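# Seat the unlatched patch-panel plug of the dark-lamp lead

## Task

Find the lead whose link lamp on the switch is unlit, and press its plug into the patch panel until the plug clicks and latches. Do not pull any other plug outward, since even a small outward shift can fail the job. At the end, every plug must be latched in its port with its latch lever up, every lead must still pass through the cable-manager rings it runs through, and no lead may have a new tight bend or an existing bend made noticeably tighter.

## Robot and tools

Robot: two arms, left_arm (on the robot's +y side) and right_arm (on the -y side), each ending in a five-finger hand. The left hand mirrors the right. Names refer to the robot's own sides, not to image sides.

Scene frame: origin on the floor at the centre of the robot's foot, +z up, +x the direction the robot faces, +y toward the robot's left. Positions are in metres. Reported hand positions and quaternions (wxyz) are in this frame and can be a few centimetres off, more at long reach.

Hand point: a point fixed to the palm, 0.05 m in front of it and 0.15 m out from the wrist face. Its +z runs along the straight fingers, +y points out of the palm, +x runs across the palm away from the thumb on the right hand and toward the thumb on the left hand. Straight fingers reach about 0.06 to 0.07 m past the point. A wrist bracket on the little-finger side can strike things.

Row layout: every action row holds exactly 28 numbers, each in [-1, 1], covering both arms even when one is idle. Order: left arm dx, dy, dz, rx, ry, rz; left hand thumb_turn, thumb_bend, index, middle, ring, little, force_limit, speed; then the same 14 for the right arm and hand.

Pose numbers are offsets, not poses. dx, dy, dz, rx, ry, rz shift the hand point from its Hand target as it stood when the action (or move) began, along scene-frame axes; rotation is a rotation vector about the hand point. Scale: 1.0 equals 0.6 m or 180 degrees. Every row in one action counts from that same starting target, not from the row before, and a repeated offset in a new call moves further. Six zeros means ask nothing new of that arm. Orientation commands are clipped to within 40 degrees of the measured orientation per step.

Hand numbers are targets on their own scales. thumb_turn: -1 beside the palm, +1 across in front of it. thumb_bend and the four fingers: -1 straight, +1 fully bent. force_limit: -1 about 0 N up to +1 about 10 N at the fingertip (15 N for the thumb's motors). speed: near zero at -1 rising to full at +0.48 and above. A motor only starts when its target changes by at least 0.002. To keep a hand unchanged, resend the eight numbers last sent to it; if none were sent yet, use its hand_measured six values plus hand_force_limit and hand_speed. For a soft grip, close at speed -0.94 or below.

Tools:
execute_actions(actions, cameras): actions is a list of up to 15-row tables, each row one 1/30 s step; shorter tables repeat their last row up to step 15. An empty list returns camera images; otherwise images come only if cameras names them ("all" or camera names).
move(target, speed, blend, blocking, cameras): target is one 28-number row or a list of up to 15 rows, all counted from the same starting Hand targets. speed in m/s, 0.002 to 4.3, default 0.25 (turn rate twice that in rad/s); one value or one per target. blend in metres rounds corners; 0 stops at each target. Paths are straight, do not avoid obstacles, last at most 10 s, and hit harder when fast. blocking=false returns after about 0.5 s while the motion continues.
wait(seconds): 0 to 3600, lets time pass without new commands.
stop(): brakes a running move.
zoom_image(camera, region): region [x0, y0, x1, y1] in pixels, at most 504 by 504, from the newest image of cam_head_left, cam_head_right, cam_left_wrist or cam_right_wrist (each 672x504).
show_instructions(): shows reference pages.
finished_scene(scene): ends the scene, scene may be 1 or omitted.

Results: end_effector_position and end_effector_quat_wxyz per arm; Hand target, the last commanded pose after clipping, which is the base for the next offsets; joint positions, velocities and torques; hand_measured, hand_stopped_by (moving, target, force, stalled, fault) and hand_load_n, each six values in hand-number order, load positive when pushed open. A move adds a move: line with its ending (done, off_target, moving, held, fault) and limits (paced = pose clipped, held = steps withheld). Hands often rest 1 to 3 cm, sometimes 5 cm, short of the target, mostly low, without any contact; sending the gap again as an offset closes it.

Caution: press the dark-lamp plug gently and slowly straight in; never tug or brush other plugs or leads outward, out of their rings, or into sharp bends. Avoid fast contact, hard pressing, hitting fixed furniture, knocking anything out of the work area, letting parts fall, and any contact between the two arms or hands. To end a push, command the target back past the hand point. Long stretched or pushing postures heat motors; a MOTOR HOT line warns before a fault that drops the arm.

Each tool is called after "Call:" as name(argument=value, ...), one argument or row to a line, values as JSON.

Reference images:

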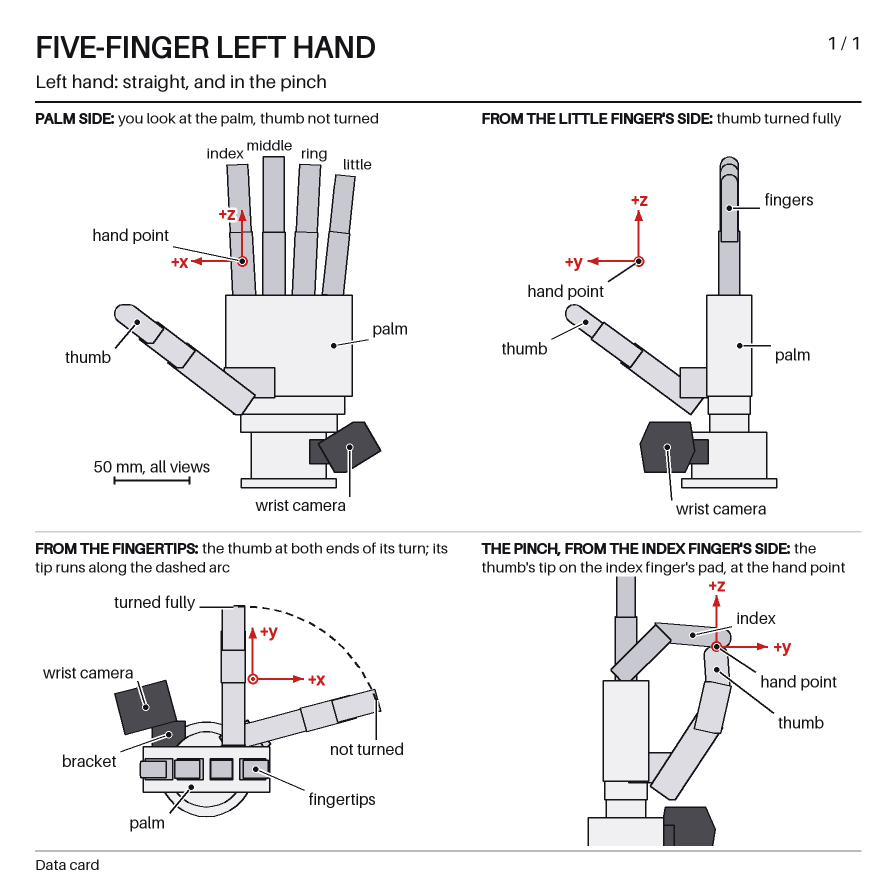

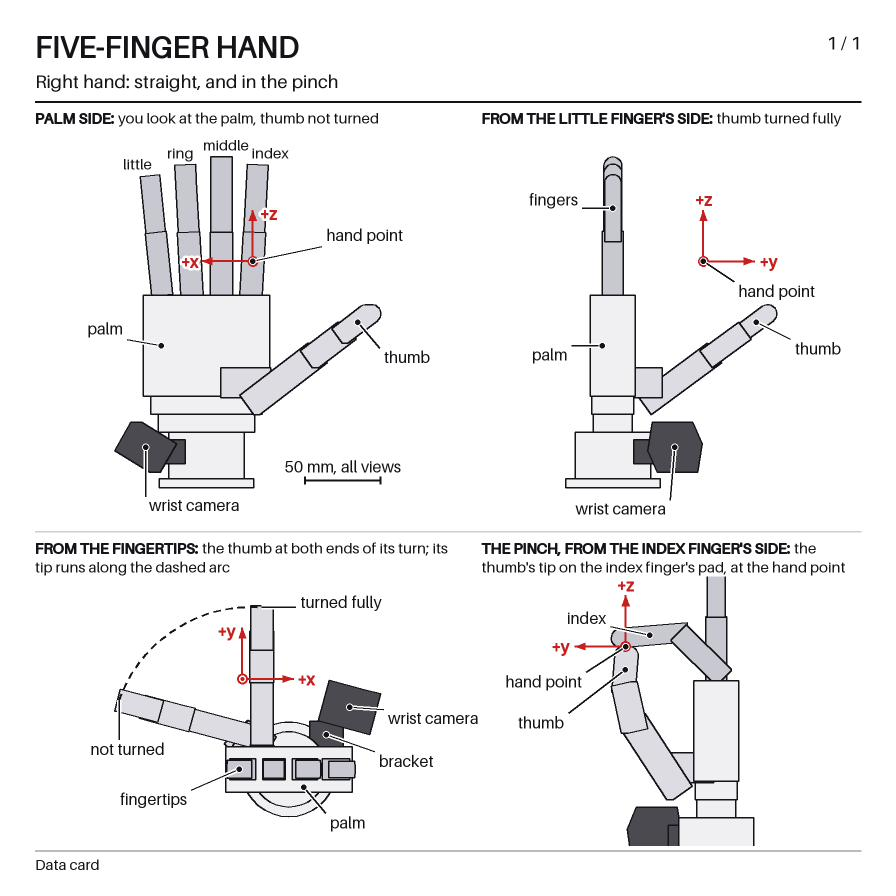

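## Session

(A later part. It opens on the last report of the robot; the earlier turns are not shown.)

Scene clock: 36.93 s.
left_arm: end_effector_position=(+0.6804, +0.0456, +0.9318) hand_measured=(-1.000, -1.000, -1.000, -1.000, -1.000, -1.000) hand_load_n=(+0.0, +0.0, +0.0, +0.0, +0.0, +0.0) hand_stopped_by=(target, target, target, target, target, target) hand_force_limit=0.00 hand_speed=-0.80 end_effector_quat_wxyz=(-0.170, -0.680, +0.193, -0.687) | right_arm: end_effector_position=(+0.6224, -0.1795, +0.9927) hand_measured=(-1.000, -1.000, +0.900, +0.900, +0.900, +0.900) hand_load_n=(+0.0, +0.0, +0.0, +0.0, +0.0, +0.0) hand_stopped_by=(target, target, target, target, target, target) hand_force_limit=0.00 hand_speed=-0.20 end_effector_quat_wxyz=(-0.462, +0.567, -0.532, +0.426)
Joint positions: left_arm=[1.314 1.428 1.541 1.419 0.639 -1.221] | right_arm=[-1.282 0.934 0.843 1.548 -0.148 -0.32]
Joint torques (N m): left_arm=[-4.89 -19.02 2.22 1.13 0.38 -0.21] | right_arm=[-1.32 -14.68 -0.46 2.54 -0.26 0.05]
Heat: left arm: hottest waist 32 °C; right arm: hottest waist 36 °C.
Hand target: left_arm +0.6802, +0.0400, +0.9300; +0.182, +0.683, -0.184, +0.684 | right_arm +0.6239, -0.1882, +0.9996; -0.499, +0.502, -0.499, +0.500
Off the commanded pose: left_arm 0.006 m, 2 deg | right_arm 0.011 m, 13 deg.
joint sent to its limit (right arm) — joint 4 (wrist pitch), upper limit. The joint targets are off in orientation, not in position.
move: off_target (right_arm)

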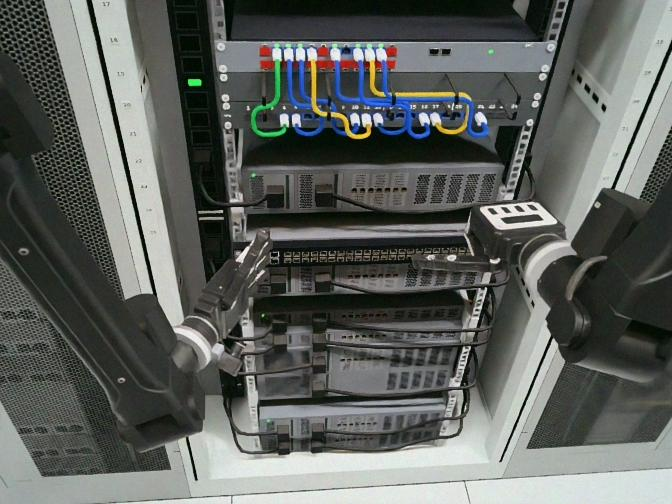

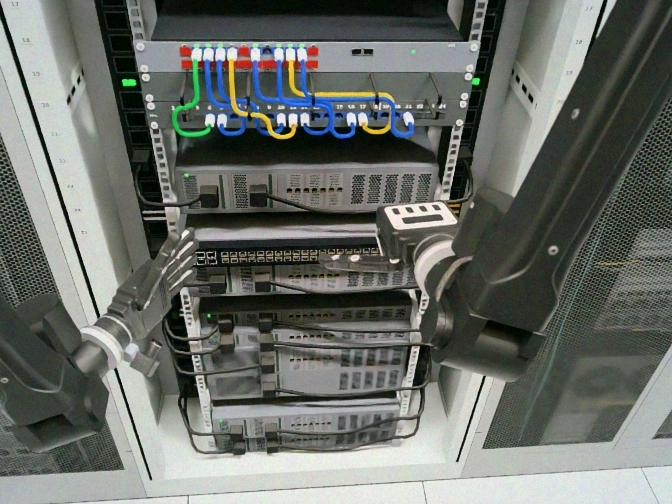

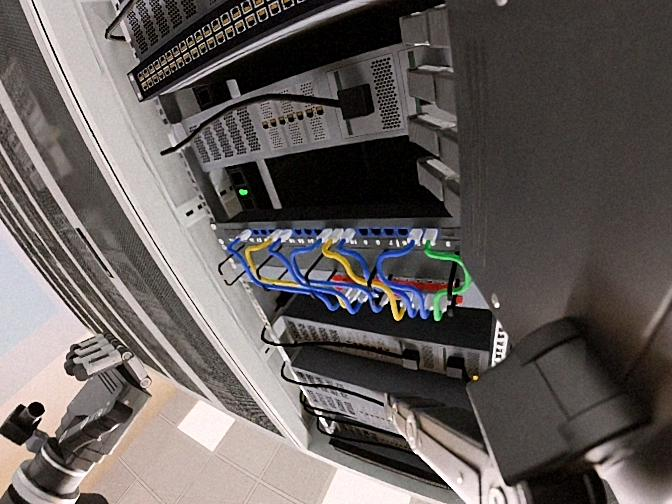

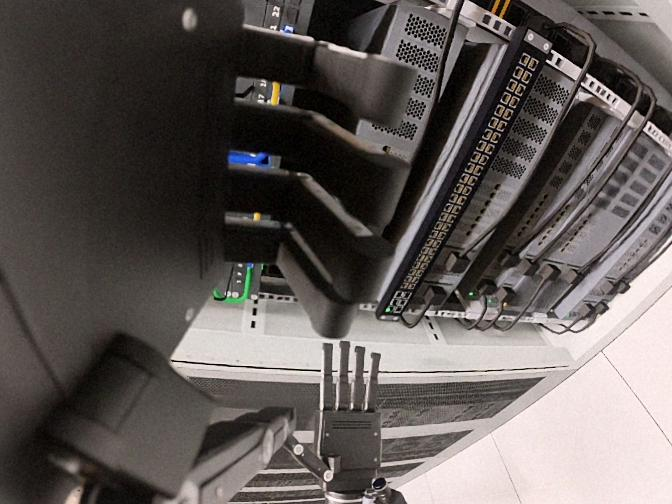

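Call:
move(
  target=[
    [-0.133,0.083,0,0,0,0, -1,-1,-1,-1,-1,-1, 0.0,-0.8, 0,0,0,0,0,0, 1,-1,-1,0.9,0.9,0.9, 0.0,-0.2],
    [-0.133,0.083,0,0,0,0, -1,-1,-1,-1,-1,-1, 0.0,-0.8, 0.127,0.15,0.0,0,0,0, 1,-1,-1,0.9,0.9,0.9, 0.0,-0.2],
  ],
  speed=0.12,
  cameras=["all"],
)

Scene clock: 41.87 s.
left_arm: end_effector_position=(+0.5990, +0.0840, +0.9221) hand_measured=(-1.000, -1.000, -1.000, -1.000, -1.000, -1.000) hand_load_n=(+0.0, +0.0, +0.0, +0.0, +0.0, +0.0) hand_stopped_by=(target, target, target, target, target, target) hand_force_limit=0.00 hand_speed=-0.80 end_effector_quat_wxyz=(-0.190, -0.714, +0.204, -0.642) | right_arm: end_effector_position=(+0.7018, -0.1072, +1.0016) hand_measured=(+1.000, -1.000, -1.000, +0.900, +0.900, +0.900) hand_load_n=(+0.5, +0.0, +0.0, +0.0, +0.0, +0.0) hand_stopped_by=(target, target, target, target, target, target) hand_force_limit=0.00 hand_speed=-0.20 end_effector_quat_wxyz=(-0.490, +0.530, -0.504, +0.475)
Joint positions: left_arm=[1.44 1.396 1.319 1.561 0.663 -1.331] | right_arm=[-0.998 1.071 1.081 1.548 -0.165 -0.601]
Joint torques (N m): left_arm=[-1.55 -19.55 -0.88 2.74 0.25 -0.23] | right_arm=[3.37 -11.4 1.2 2.32 -0.72 -0.13]
Heat: left arm: hottest waist 32 °C; right arm: hottest elbow 36 °C.
Hand target: left_arm +0.6004, +0.0897, +0.9300; +0.182, +0.683, -0.183, +0.684 | right_arm +0.7001, -0.0982, +0.9997; +0.499, -0.502, +0.499, -0.500
Off the commanded pose: left_arm 0.010 m, 6 deg | right_arm 0.009 m, 4 deg.
joint sent to its limit (left arm) — joint 4 (wrist pitch), upper limit. The joint targets are off in orientation, not in position.
joint sent to its limit (right arm) — joint 4 (wrist pitch), upper limit. The joint targets are off in orientation, not in position.
move: off_target (left_arm, right_arm)

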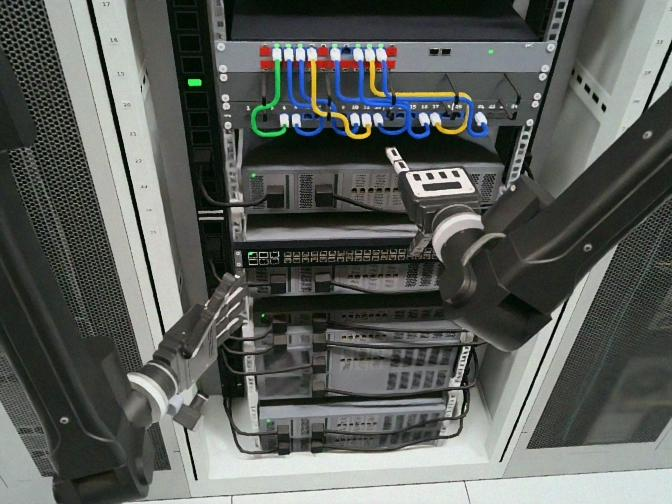

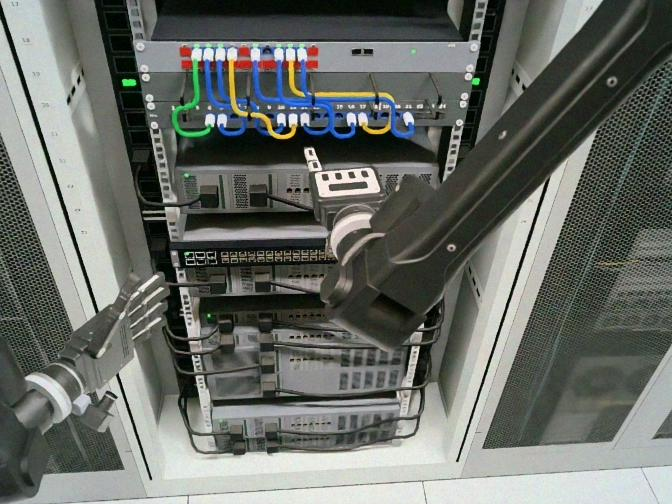

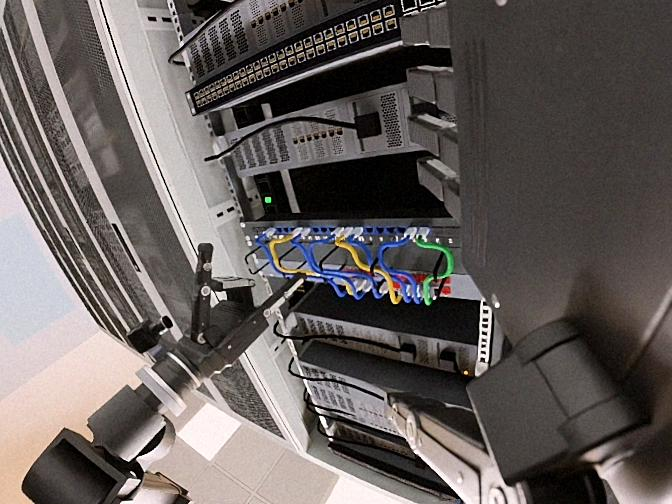

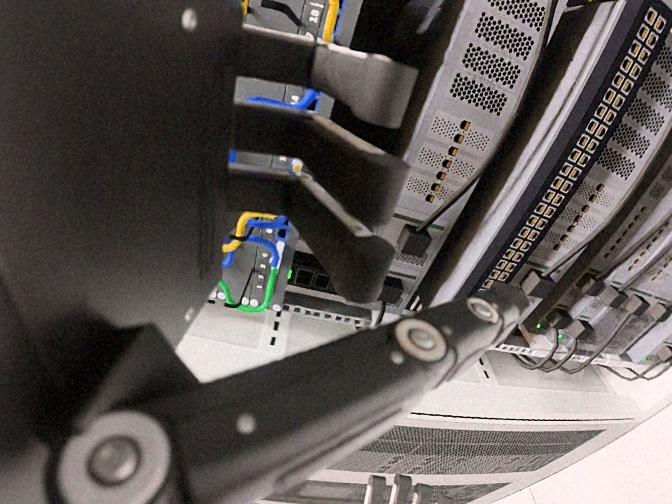

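Call:
zoom_image(
  camera="cam_head_left",
  region=[340, 90, 440, 190],
)

Call:
zoom_image(
  camera="cam_head_right",
  region=[260, 90, 360, 190],
)

Call:
zoom_image(
  camera="cam_left_wrist",
  region=[230, 210, 400, 320],
)

Scaled by 5.040 from the camera's image (finer frame: 960x720).

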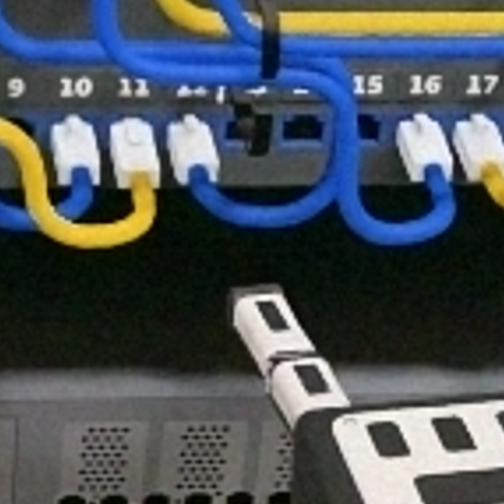

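Scaled by 5.040 from the camera's image (finer frame: 960x720).

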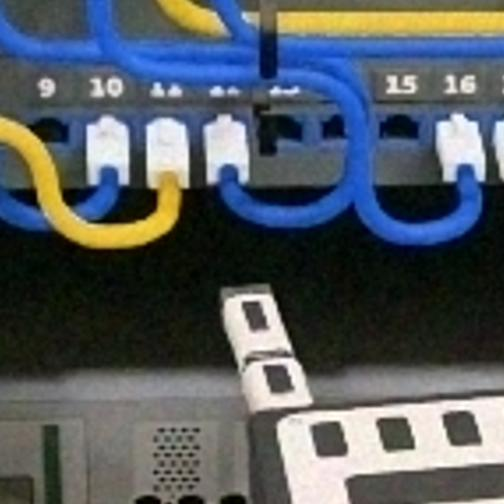

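Scaled by 2.965 from the camera's image (finer frame: 960x720).

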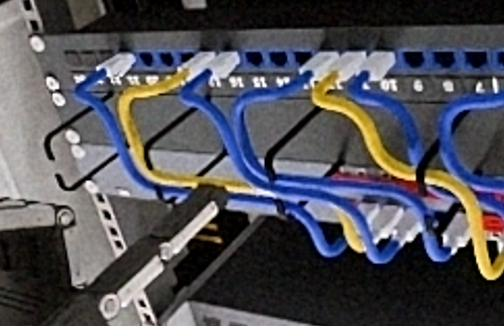

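Call:
move(
  target=[0,0,0,0,0,0, -1,-1,-1,-1,-1,-1, 0.0,-0.8, 0.05,0.03,-0.01,0,0,0, 1,-1,-1,0.9,0.9,0.9, 0.0,-0.2],
  speed=0.05,
  cameras=["cam_head_left","cam_head_right"],
)

Call:
zoom_image(
  camera="cam_head_left",
  region=[340, 90, 420, 170],
)

Call:
zoom_image(
  camera="cam_head_right",
  region=[260, 90, 340, 170],
)

Scene clock: 43.97 s.
left_arm: end_effector_position=(+0.5990, +0.0840, +0.9221) hand_measured=(-1.000, -1.000, -1.000, -1.000, -1.000, -1.000) hand_load_n=(+0.0, +0.0, +0.0, +0.0, +0.0, +0.0) hand_stopped_by=(target, target, target, target, target, target) hand_force_limit=0.00 hand_speed=-0.80 end_effector_quat_wxyz=(-0.190, -0.714, +0.204, -0.642) | right_arm: end_effector_position=(+0.7312, -0.0898, +0.9947) hand_measured=(+1.000, -1.000, -1.000, +0.900, +0.900, +0.900) hand_load_n=(+0.0, +0.0, +0.0, +0.0, +0.0, +0.0) hand_stopped_by=(target, target, target, target, target, target) hand_force_limit=0.00 hand_speed=-0.20 end_effector_quat_wxyz=(-0.494, +0.513, -0.499, +0.493)
Joint positions: left_arm=[1.44 1.396 1.319 1.561 0.663 -1.331] | right_arm=[-0.951 1.146 1.2 1.548 -0.17 -0.641]
Joint torques (N m): left_arm=[-1.85 -19.84 -0.81 2.66 0.27 -0.22] | right_arm=[4.19 -11.4 1.46 2.3 -0.76 -0.13]
Heat: left arm: hottest waist 32 °C; right arm: hottest elbow 36 °C.
Hand target: left_arm +0.6004, +0.0897, +0.9300; +0.182, +0.683, -0.183, +0.684 | right_arm +0.7301, -0.0802, +0.9937; +0.499, -0.502, +0.499, -0.500
Off the commanded pose: left_arm 0.010 m, 6 deg | right_arm 0.010 m, 2 deg.
joint sent to its limit (left arm) — joint 4 (wrist pitch), upper limit. The joint targets are off in orientation, not in position.
joint sent to its limit (right arm) — joint 4 (wrist pitch), upper limit. The joint targets still meet the commanded pose.
move: done

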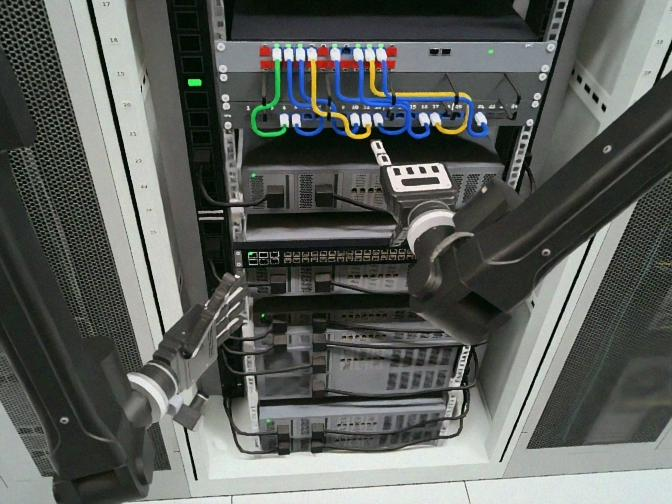

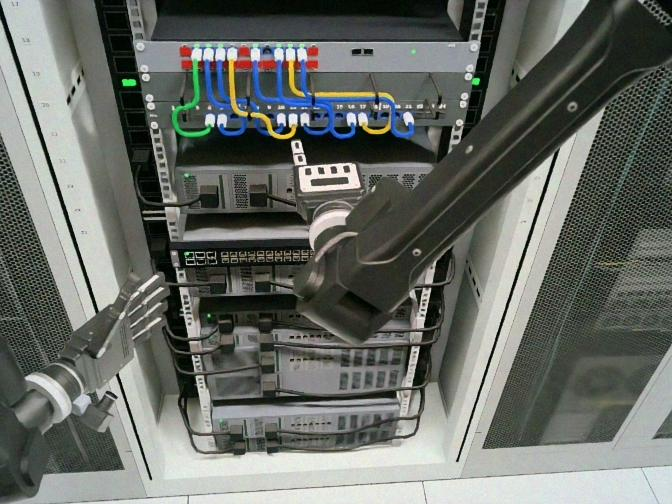

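Scaled by 6.300 from the camera's image (finer frame: 960x720).

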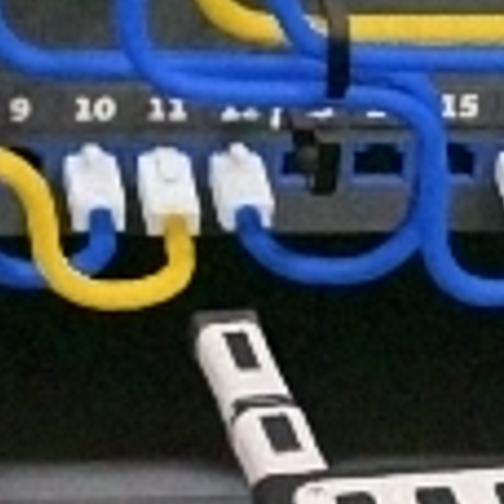

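Scaled by 6.300 from the camera's image (finer frame: 960x720).

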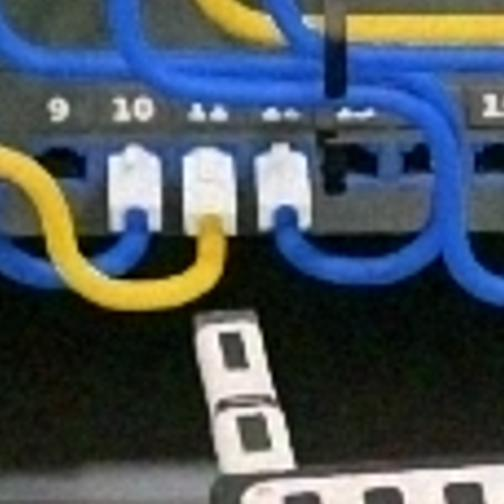

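Call:
move(
  target=[0,0,0,0,0,0, -1,-1,-1,-1,-1,-1, 0.0,-0.8, 0.033,-0.018,0,0,0,0, 1,-1,-1,0.9,0.9,0.9, 0.0,-0.2],
  speed=0.04,
  cameras=["cam_head_left","cam_head_right"],
)

Call:
zoom_image(
  camera="cam_head_left",
  region=[340, 90, 420, 170],
)

Call:
zoom_image(
  camera="cam_head_right",
  region=[260, 90, 340, 170],
)

Scene clock: 45.40 s.
left_arm: end_effector_position=(+0.5990, +0.0840, +0.9221) hand_measured=(-1.000, -1.000, -1.000, -1.000, -1.000, -1.000) hand_load_n=(+0.0, +0.0, +0.0, +0.0, +0.0, +0.0) hand_stopped_by=(target, target, target, target, target, target) hand_force_limit=0.00 hand_speed=-0.80 end_effector_quat_wxyz=(-0.190, -0.714, +0.204, -0.642) | right_arm: end_effector_position=(+0.7518, -0.0987, +1.0015) hand_measured=(+1.000, -1.000, -1.000, +0.900, +0.900, +0.900) hand_load_n=(+0.0, +0.0, +0.0, +0.0, +0.0, +0.0) hand_stopped_by=(target, target, target, target, target, target) hand_force_limit=0.00 hand_speed=-0.20 end_effector_quat_wxyz=(-0.496, +0.500, -0.496, +0.508)
Joint positions: left_arm=[1.44 1.396 1.319 1.561 0.663 -1.331] | right_arm=[-0.951 1.147 1.248 1.541 -0.17 -0.636]
Joint torques (N m): left_arm=[-1.14 -19.49 -0.96 2.62 0.28 -0.22] | right_arm=[2.73 -11.99 1.87 1.42 -0.74 0.05]
Heat: left arm: hottest waist 32 °C; right arm: hottest elbow 36 °C.
Hand target: left_arm +0.6004, +0.0897, +0.9300; +0.182, +0.683, -0.183, +0.684 | right_arm +0.7498, -0.0909, +0.9936; +0.499, -0.502, +0.499, -0.500
Off the commanded pose: left_arm 0.010 m, 6 deg | right_arm 0.011 m, 1 deg.
joint sent to its limit (left arm) — joint 4 (wrist pitch), upper limit. The joint targets are off in orientation, not in position.
move: off_target (right_arm)

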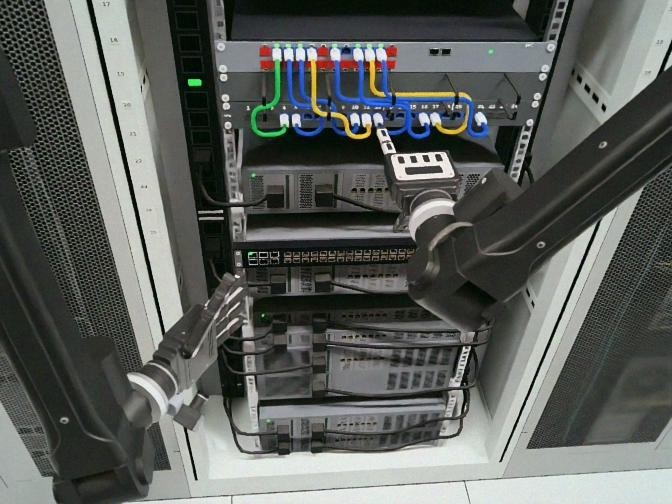

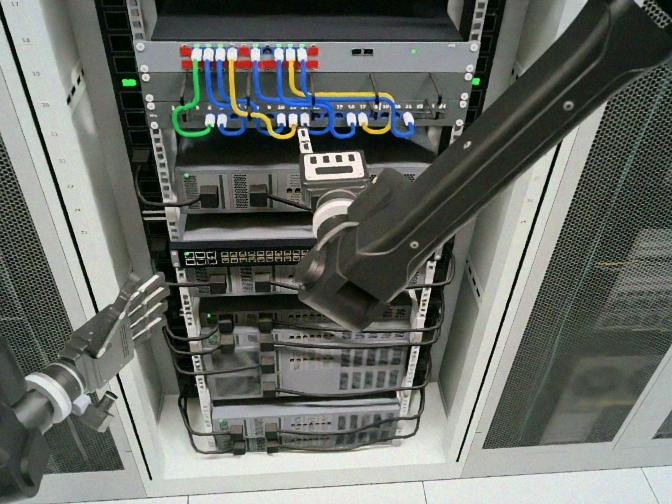

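Scaled by 6.300 from the camera's image (finer frame: 960x720).

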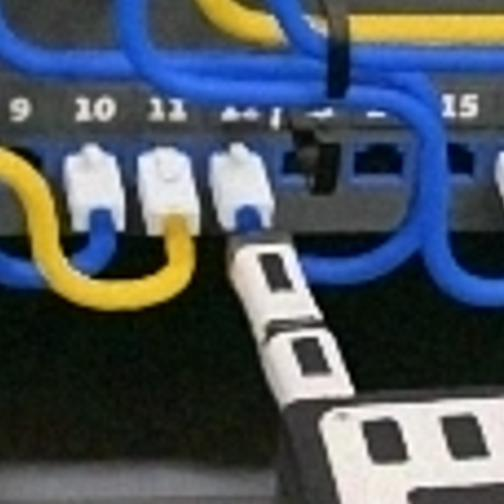

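Scaled by 6.300 from the camera's image (finer frame: 960x720).

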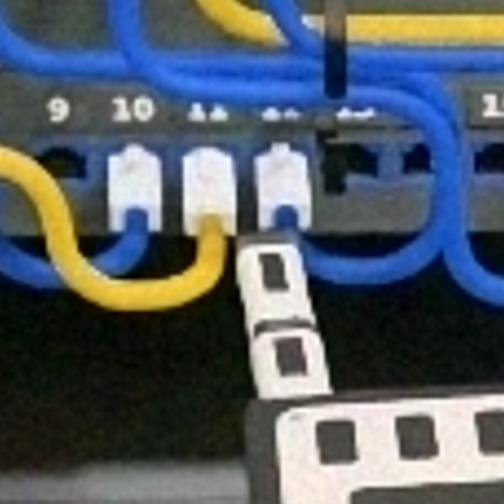

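Call:
move(
  target=[0,0,0,0,0,0, -1,-1,-1,-1,-1,-1, 0.0,-0.8, -0.02,0.008,-0.018,0,0,0, 1,-1,-1,0.9,0.9,0.9, 0.0,-0.2],
  speed=0.04,
  cameras=["cam_head_left","cam_head_right"],
)

Call:
zoom_image(
  camera="cam_head_left",
  region=[340, 90, 420, 170],
)

Call:
zoom_image(
  camera="cam_head_right",
  region=[260, 90, 340, 170],
)

Scene clock: 46.73 s.
left_arm: end_effector_position=(+0.5990, +0.0840, +0.9221) hand_measured=(-1.000, -1.000, -1.000, -1.000, -1.000, -1.000) hand_load_n=(+0.0, +0.0, +0.0, +0.0, +0.0, +0.0) hand_stopped_by=(target, target, target, target, target, target) hand_force_limit=0.00 hand_speed=-0.80 end_effector_quat_wxyz=(-0.190, -0.714, +0.204, -0.642) | right_arm: end_effector_position=(+0.7422, -0.0873, +0.9898) hand_measured=(+1.000, -1.000, -1.000, +0.900, +0.900, +0.900) hand_load_n=(+0.0, +0.0, +0.0, +0.0, +0.0, +0.0) hand_stopped_by=(target, target, target, target, target, target) hand_force_limit=0.00 hand_speed=-0.20 end_effector_quat_wxyz=(-0.499, +0.503, -0.501, +0.496)
Joint positions: left_arm=[1.44 1.396 1.319 1.561 0.663 -1.331] | right_arm=[-0.951 1.173 1.248 1.546 -0.17 -0.624]
Joint torques (N m): left_arm=[-2.08 -19.55 -0.81 2.73 0.29 -0.2] | right_arm=[2.02 -11.99 1.35 2.37 -0.7 0.02]
Heat: left arm: hottest waist 32 °C; right arm: hottest elbow 36 °C.
Hand target: left_arm +0.6004, +0.0897, +0.9300; +0.182, +0.683, -0.183, +0.684 | right_arm +0.7378, -0.0861, +0.9828; +0.499, -0.502, +0.499, -0.500
Off the commanded pose: left_arm 0.010 m, 6 deg | right_arm 0.008 m, 0 deg.
joint sent to its limit (left arm) — joint 4 (wrist pitch), upper limit. The joint targets are off in orientation, not in position.
joint sent to its limit (right arm) — joint 4 (wrist pitch), upper limit. The joint targets still meet the commanded pose.
move: done

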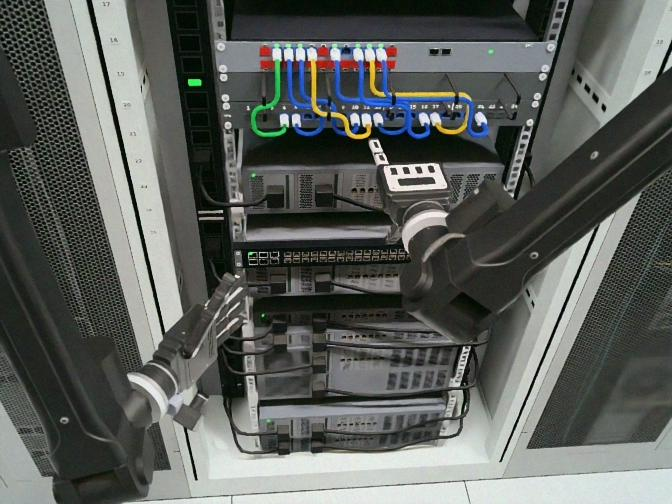

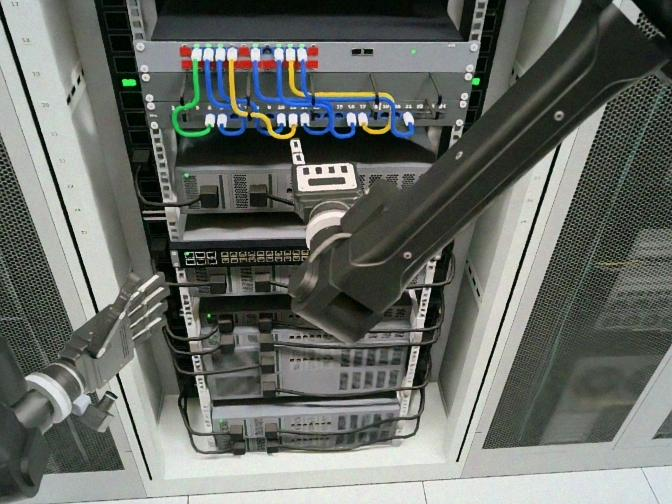

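Scaled by 6.300 from the camera's image (finer frame: 960x720).

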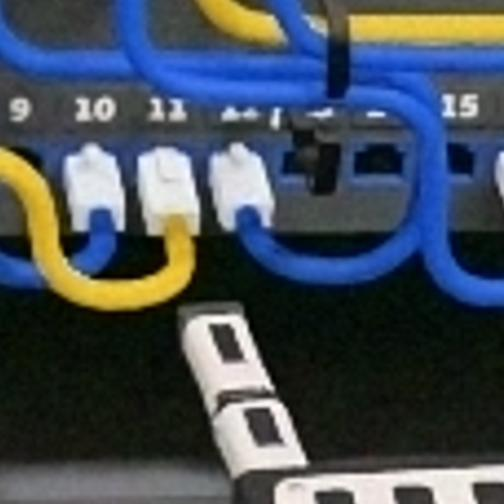

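Scaled by 6.300 from the camera's image (finer frame: 960x720).

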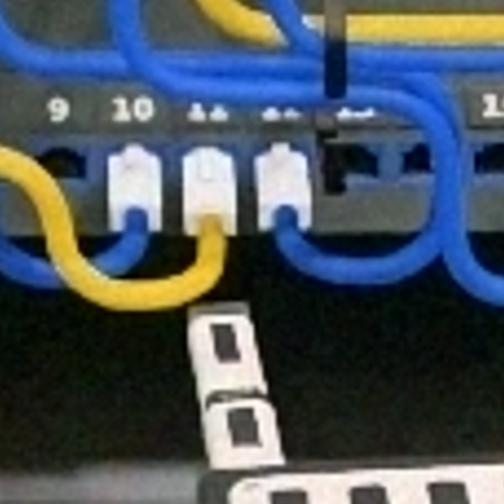

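Call:
move(
  target=[
    [0,0,0,0,0,0, -1,-1,-1,-1,-1,-1, 0.0,-0.8, -0.005,-0.016,-0.002,0,0,0, 1,-1,-1,0.9,0.9,0.9, 0.0,-0.2],
    [0,0,0,0,0,0, -1,-1,-1,-1,-1,-1, 0.0,-0.8, 0.025,-0.016,-0.005,0,0,0, 1,-1,-1,0.9,0.9,0.9, 0.0,-0.2],
  ],
  speed=0.03,
  cameras=["cam_head_left","cam_head_right"],
)

Call:
zoom_image(
  camera="cam_head_left",
  region=[340, 90, 420, 170],
)

Call:
zoom_image(
  camera="cam_head_right",
  region=[260, 90, 340, 170],
)

Scene clock: 48.73 s.
left_arm: end_effector_position=(+0.5990, +0.0840, +0.9221) hand_measured=(-1.000, -1.000, -1.000, -1.000, -1.000, -1.000) hand_load_n=(+0.0, +0.0, +0.0, +0.0, +0.0, +0.0) hand_stopped_by=(target, target, target, target, target, target) hand_force_limit=0.00 hand_speed=-0.80 end_effector_quat_wxyz=(-0.190, -0.714, +0.204, -0.642) | right_arm: end_effector_position=(+0.7551, -0.0973, +0.9906) hand_measured=(+1.000, -1.000, -1.000, +0.900, +0.900, +0.900) hand_load_n=(+0.5, +0.0, +0.0, +0.0, +0.0, +0.0) hand_stopped_by=(target, target, target, target, target, target) hand_force_limit=0.00 hand_speed=-0.20 end_effector_quat_wxyz=(-0.501, +0.495, -0.500, +0.503)
Joint positions: left_arm=[1.44 1.396 1.319 1.561 0.663 -1.331] | right_arm=[-0.97 1.173 1.281 1.538 -0.17 -0.598]
Joint torques (N m): left_arm=[-1.55 -19.37 -0.91 2.59 0.27 -0.2] | right_arm=[1.61 -12.45 1.94 1.42 -0.65 0.02]
Heat: left arm: hottest waist 32 °C; right arm: hottest elbow 36 °C.
Hand target: left_arm +0.6004, +0.0897, +0.9300; +0.182, +0.683, -0.183, +0.684 | right_arm +0.7528, -0.0957, +0.9798; +0.499, -0.502, +0.499, -0.500
Off the commanded pose: left_arm 0.010 m, 6 deg | right_arm 0.011 m, 1 deg.
joint sent to its limit (left arm) — joint 4 (wrist pitch), upper limit. The joint targets are off in orientation, not in position.
move: off_target (right_arm)

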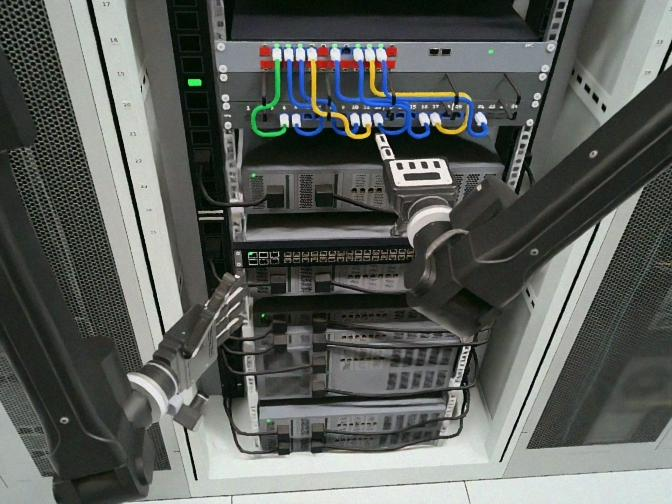

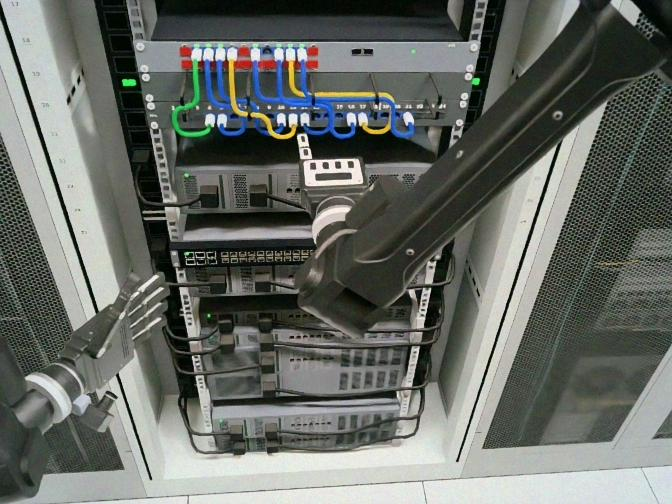

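Scaled by 6.300 from the camera's image (finer frame: 960x720).

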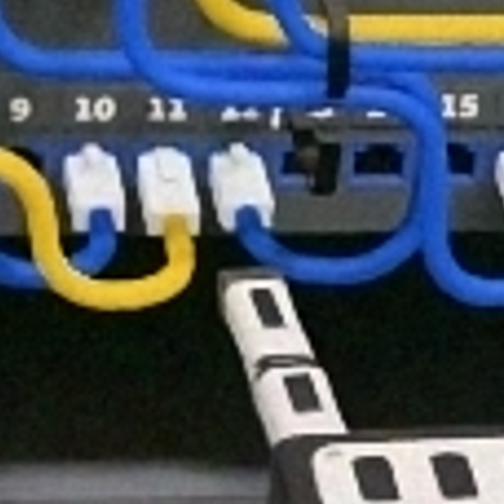

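Scaled by 6.300 from the camera's image (finer frame: 960x720).

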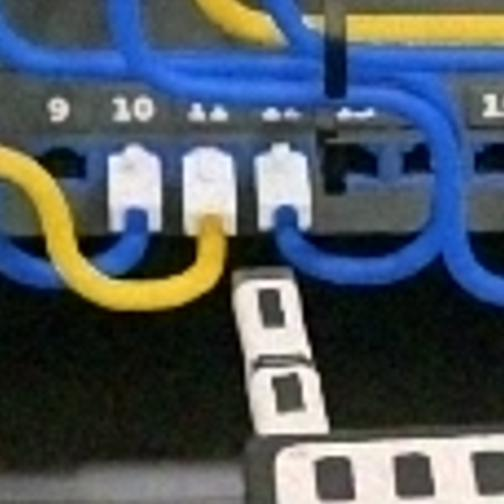

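Call:
move(
  target=[0,0,0,0,0,0, -1,-1,-1,-1,-1,-1, 0.0,-0.8, 0.03,0.006,-0.009,0,0,0, 1,-1,-1,0.9,0.9,0.9, 0.0,-0.2],
  speed=0.03,
  cameras=["cam_head_left","cam_head_right"],
)

Call:
zoom_image(
  camera="cam_head_left",
  region=[340, 90, 420, 170],
)

Call:
zoom_image(
  camera="cam_head_right",
  region=[260, 90, 340, 170],
)

Scene clock: 50.37 s.
left_arm: end_effector_position=(+0.5990, +0.0840, +0.9221) hand_measured=(-1.000, -1.000, -1.000, -1.000, -1.000, -1.000) hand_load_n=(+0.0, +0.0, +0.0, +0.0, +0.0, +0.0) hand_stopped_by=(target, target, target, target, target, target) hand_force_limit=0.00 hand_speed=-0.80 end_effector_quat_wxyz=(-0.190, -0.714, +0.204, -0.642) | right_arm: end_effector_position=(+0.7736, -0.0980, +0.9860) hand_measured=(+1.000, -1.000, -1.000, +0.900, +0.900, +0.900) hand_load_n=(+0.0, +0.0, +0.0, +0.0, +0.0, +0.0) hand_stopped_by=(target, target, target, target, target, target) hand_force_limit=0.00 hand_speed=-0.20 end_effector_quat_wxyz=(-0.501, +0.495, -0.500, +0.504)
Joint positions: left_arm=[1.44 1.396 1.319 1.561 0.663 -1.331] | right_arm=[-0.97 1.187 1.341 1.492 -0.17 -0.598]
Joint torques (N m): left_arm=[-1.49 -19.55 -0.85 2.56 0.32 -0.17] | right_arm=[2.49 -12.4 2.43 1.47 -0.67 -0.09]
Heat: left arm: hottest waist 32 °C; right arm: hottest elbow 36 °C.
Hand target: left_arm +0.6004, +0.0897, +0.9300; +0.182, +0.683, -0.183, +0.684 | right_arm +0.7708, -0.0921, +0.9744; +0.499, -0.502, +0.499, -0.500
Off the commanded pose: left_arm 0.010 m, 6 deg | right_arm 0.013 m, 1 deg.
joint sent to its limit (left arm) — joint 4 (wrist pitch), upper limit. The joint targets are off in orientation, not in position.
move: off_target (right_arm)

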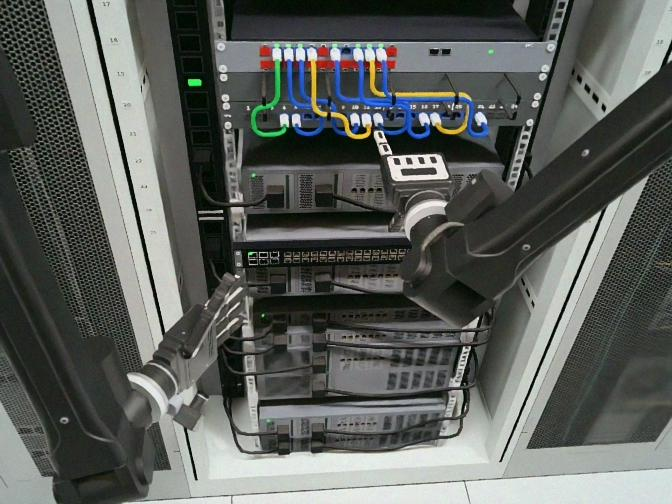

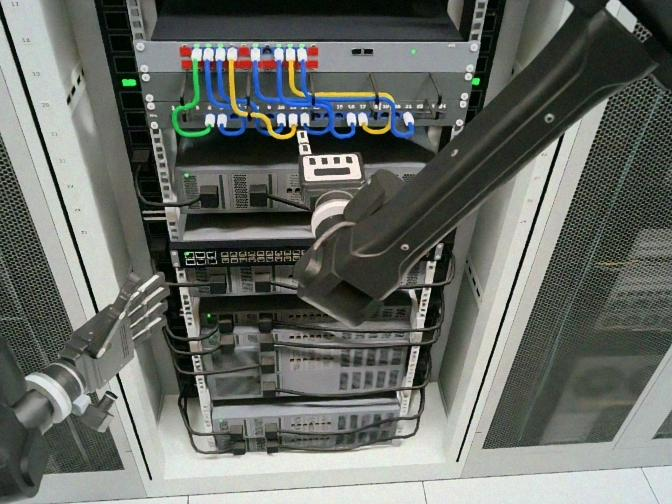

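Scaled by 6.300 from the camera's image (finer frame: 960x720).

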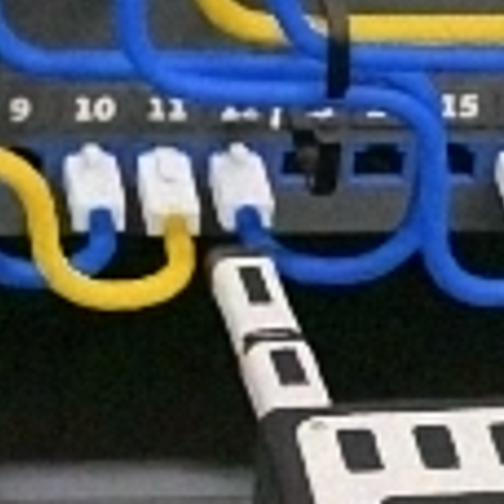

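Scaled by 6.300 from the camera's image (finer frame: 960x720).

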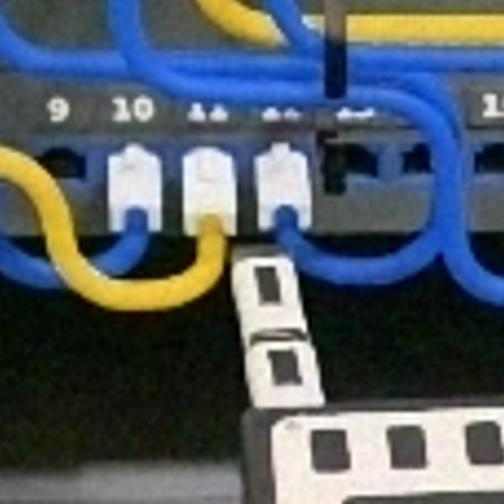

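Call:
move(
  target=[0,0,0,0,0,0, -1,-1,-1,-1,-1,-1, 0.0,-0.8, -0.002,0.011,0,0,0,0, 1,-1,-1,0.9,0.9,0.9, 0.0,-0.2],
  speed=0.03,
  cameras=["cam_head_left","cam_head_right"],
)

Call:
zoom_image(
  camera="cam_head_left",
  region=[340, 90, 420, 170],
)

Call:
zoom_image(
  camera="cam_head_right",
  region=[260, 90, 340, 170],
)

Scene clock: 51.37 s.
left_arm: end_effector_position=(+0.5990, +0.0840, +0.9221) hand_measured=(-1.000, -1.000, -1.000, -1.000, -1.000, -1.000) hand_load_n=(+0.0, +0.0, +0.0, +0.0, +0.0, +0.0) hand_stopped_by=(target, target, target, target, target, target) hand_force_limit=0.00 hand_speed=-0.80 end_effector_quat_wxyz=(-0.190, -0.714, +0.204, -0.642) | right_arm: end_effector_position=(+0.7697, -0.0941, +0.9802) hand_measured=(+1.000, -1.000, -1.000, +0.900, +0.900, +0.900) hand_load_n=(+0.0, +0.0, +0.0, +0.0, +0.0, +0.5) hand_stopped_by=(target, target, target, target, target, target) hand_force_limit=0.00 hand_speed=-0.20 end_effector_quat_wxyz=(-0.498, +0.501, -0.499, +0.503)
Joint positions: left_arm=[1.44 1.396 1.319 1.561 0.663 -1.331] | right_arm=[-0.97 1.197 1.342 1.492 -0.17 -0.609]
Joint torques (N m): left_arm=[-2.2 -19.08 -0.87 2.7 0.29 -0.2] | right_arm=[3.84 -12.45 2.47 1.59 -0.71 -0.14]
Heat: left arm: hottest waist 32 °C; right arm: hottest elbow 36 °C.
Hand target: left_arm +0.6004, +0.0897, +0.9300; +0.182, +0.683, -0.183, +0.684 | right_arm +0.7696, -0.0855, +0.9744; +0.499, -0.502, +0.499, -0.500
Off the commanded pose: left_arm 0.010 m, 6 deg | right_arm 0.010 m, 0 deg.
joint sent to its limit (left arm) — joint 4 (wrist pitch), upper limit. The joint targets are off in orientation, not in position.
move: done

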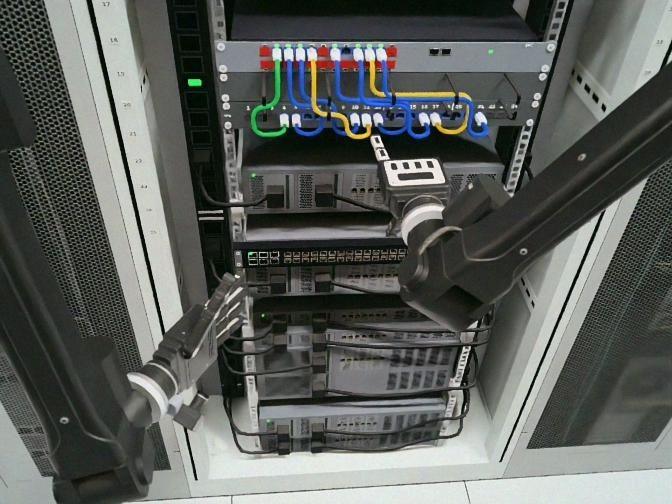

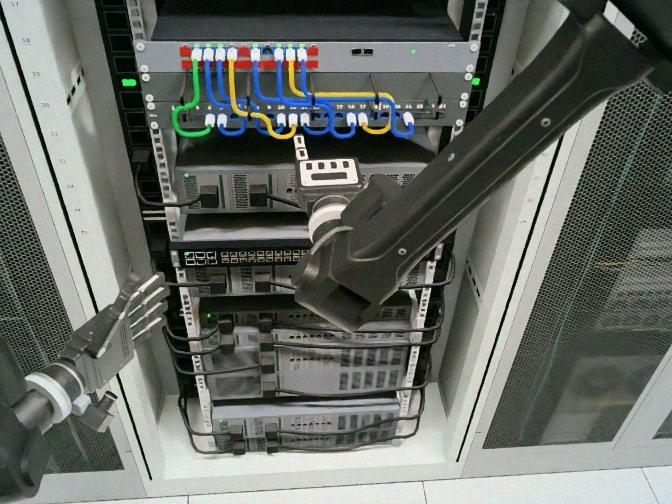

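Scaled by 6.300 from the camera's image (finer frame: 960x720).

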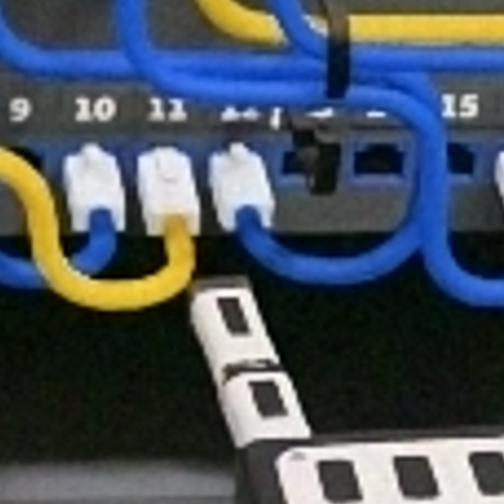

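Scaled by 6.300 from the camera's image (finer frame: 960x720).

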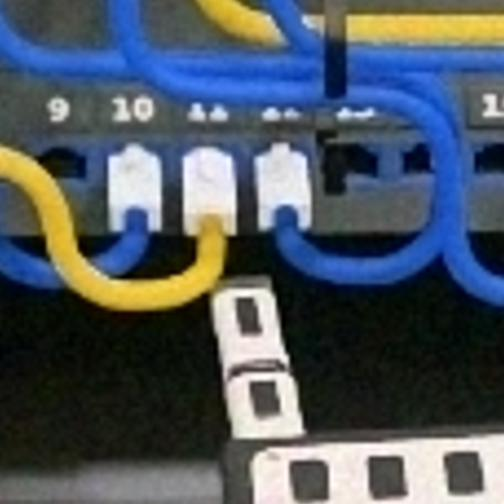

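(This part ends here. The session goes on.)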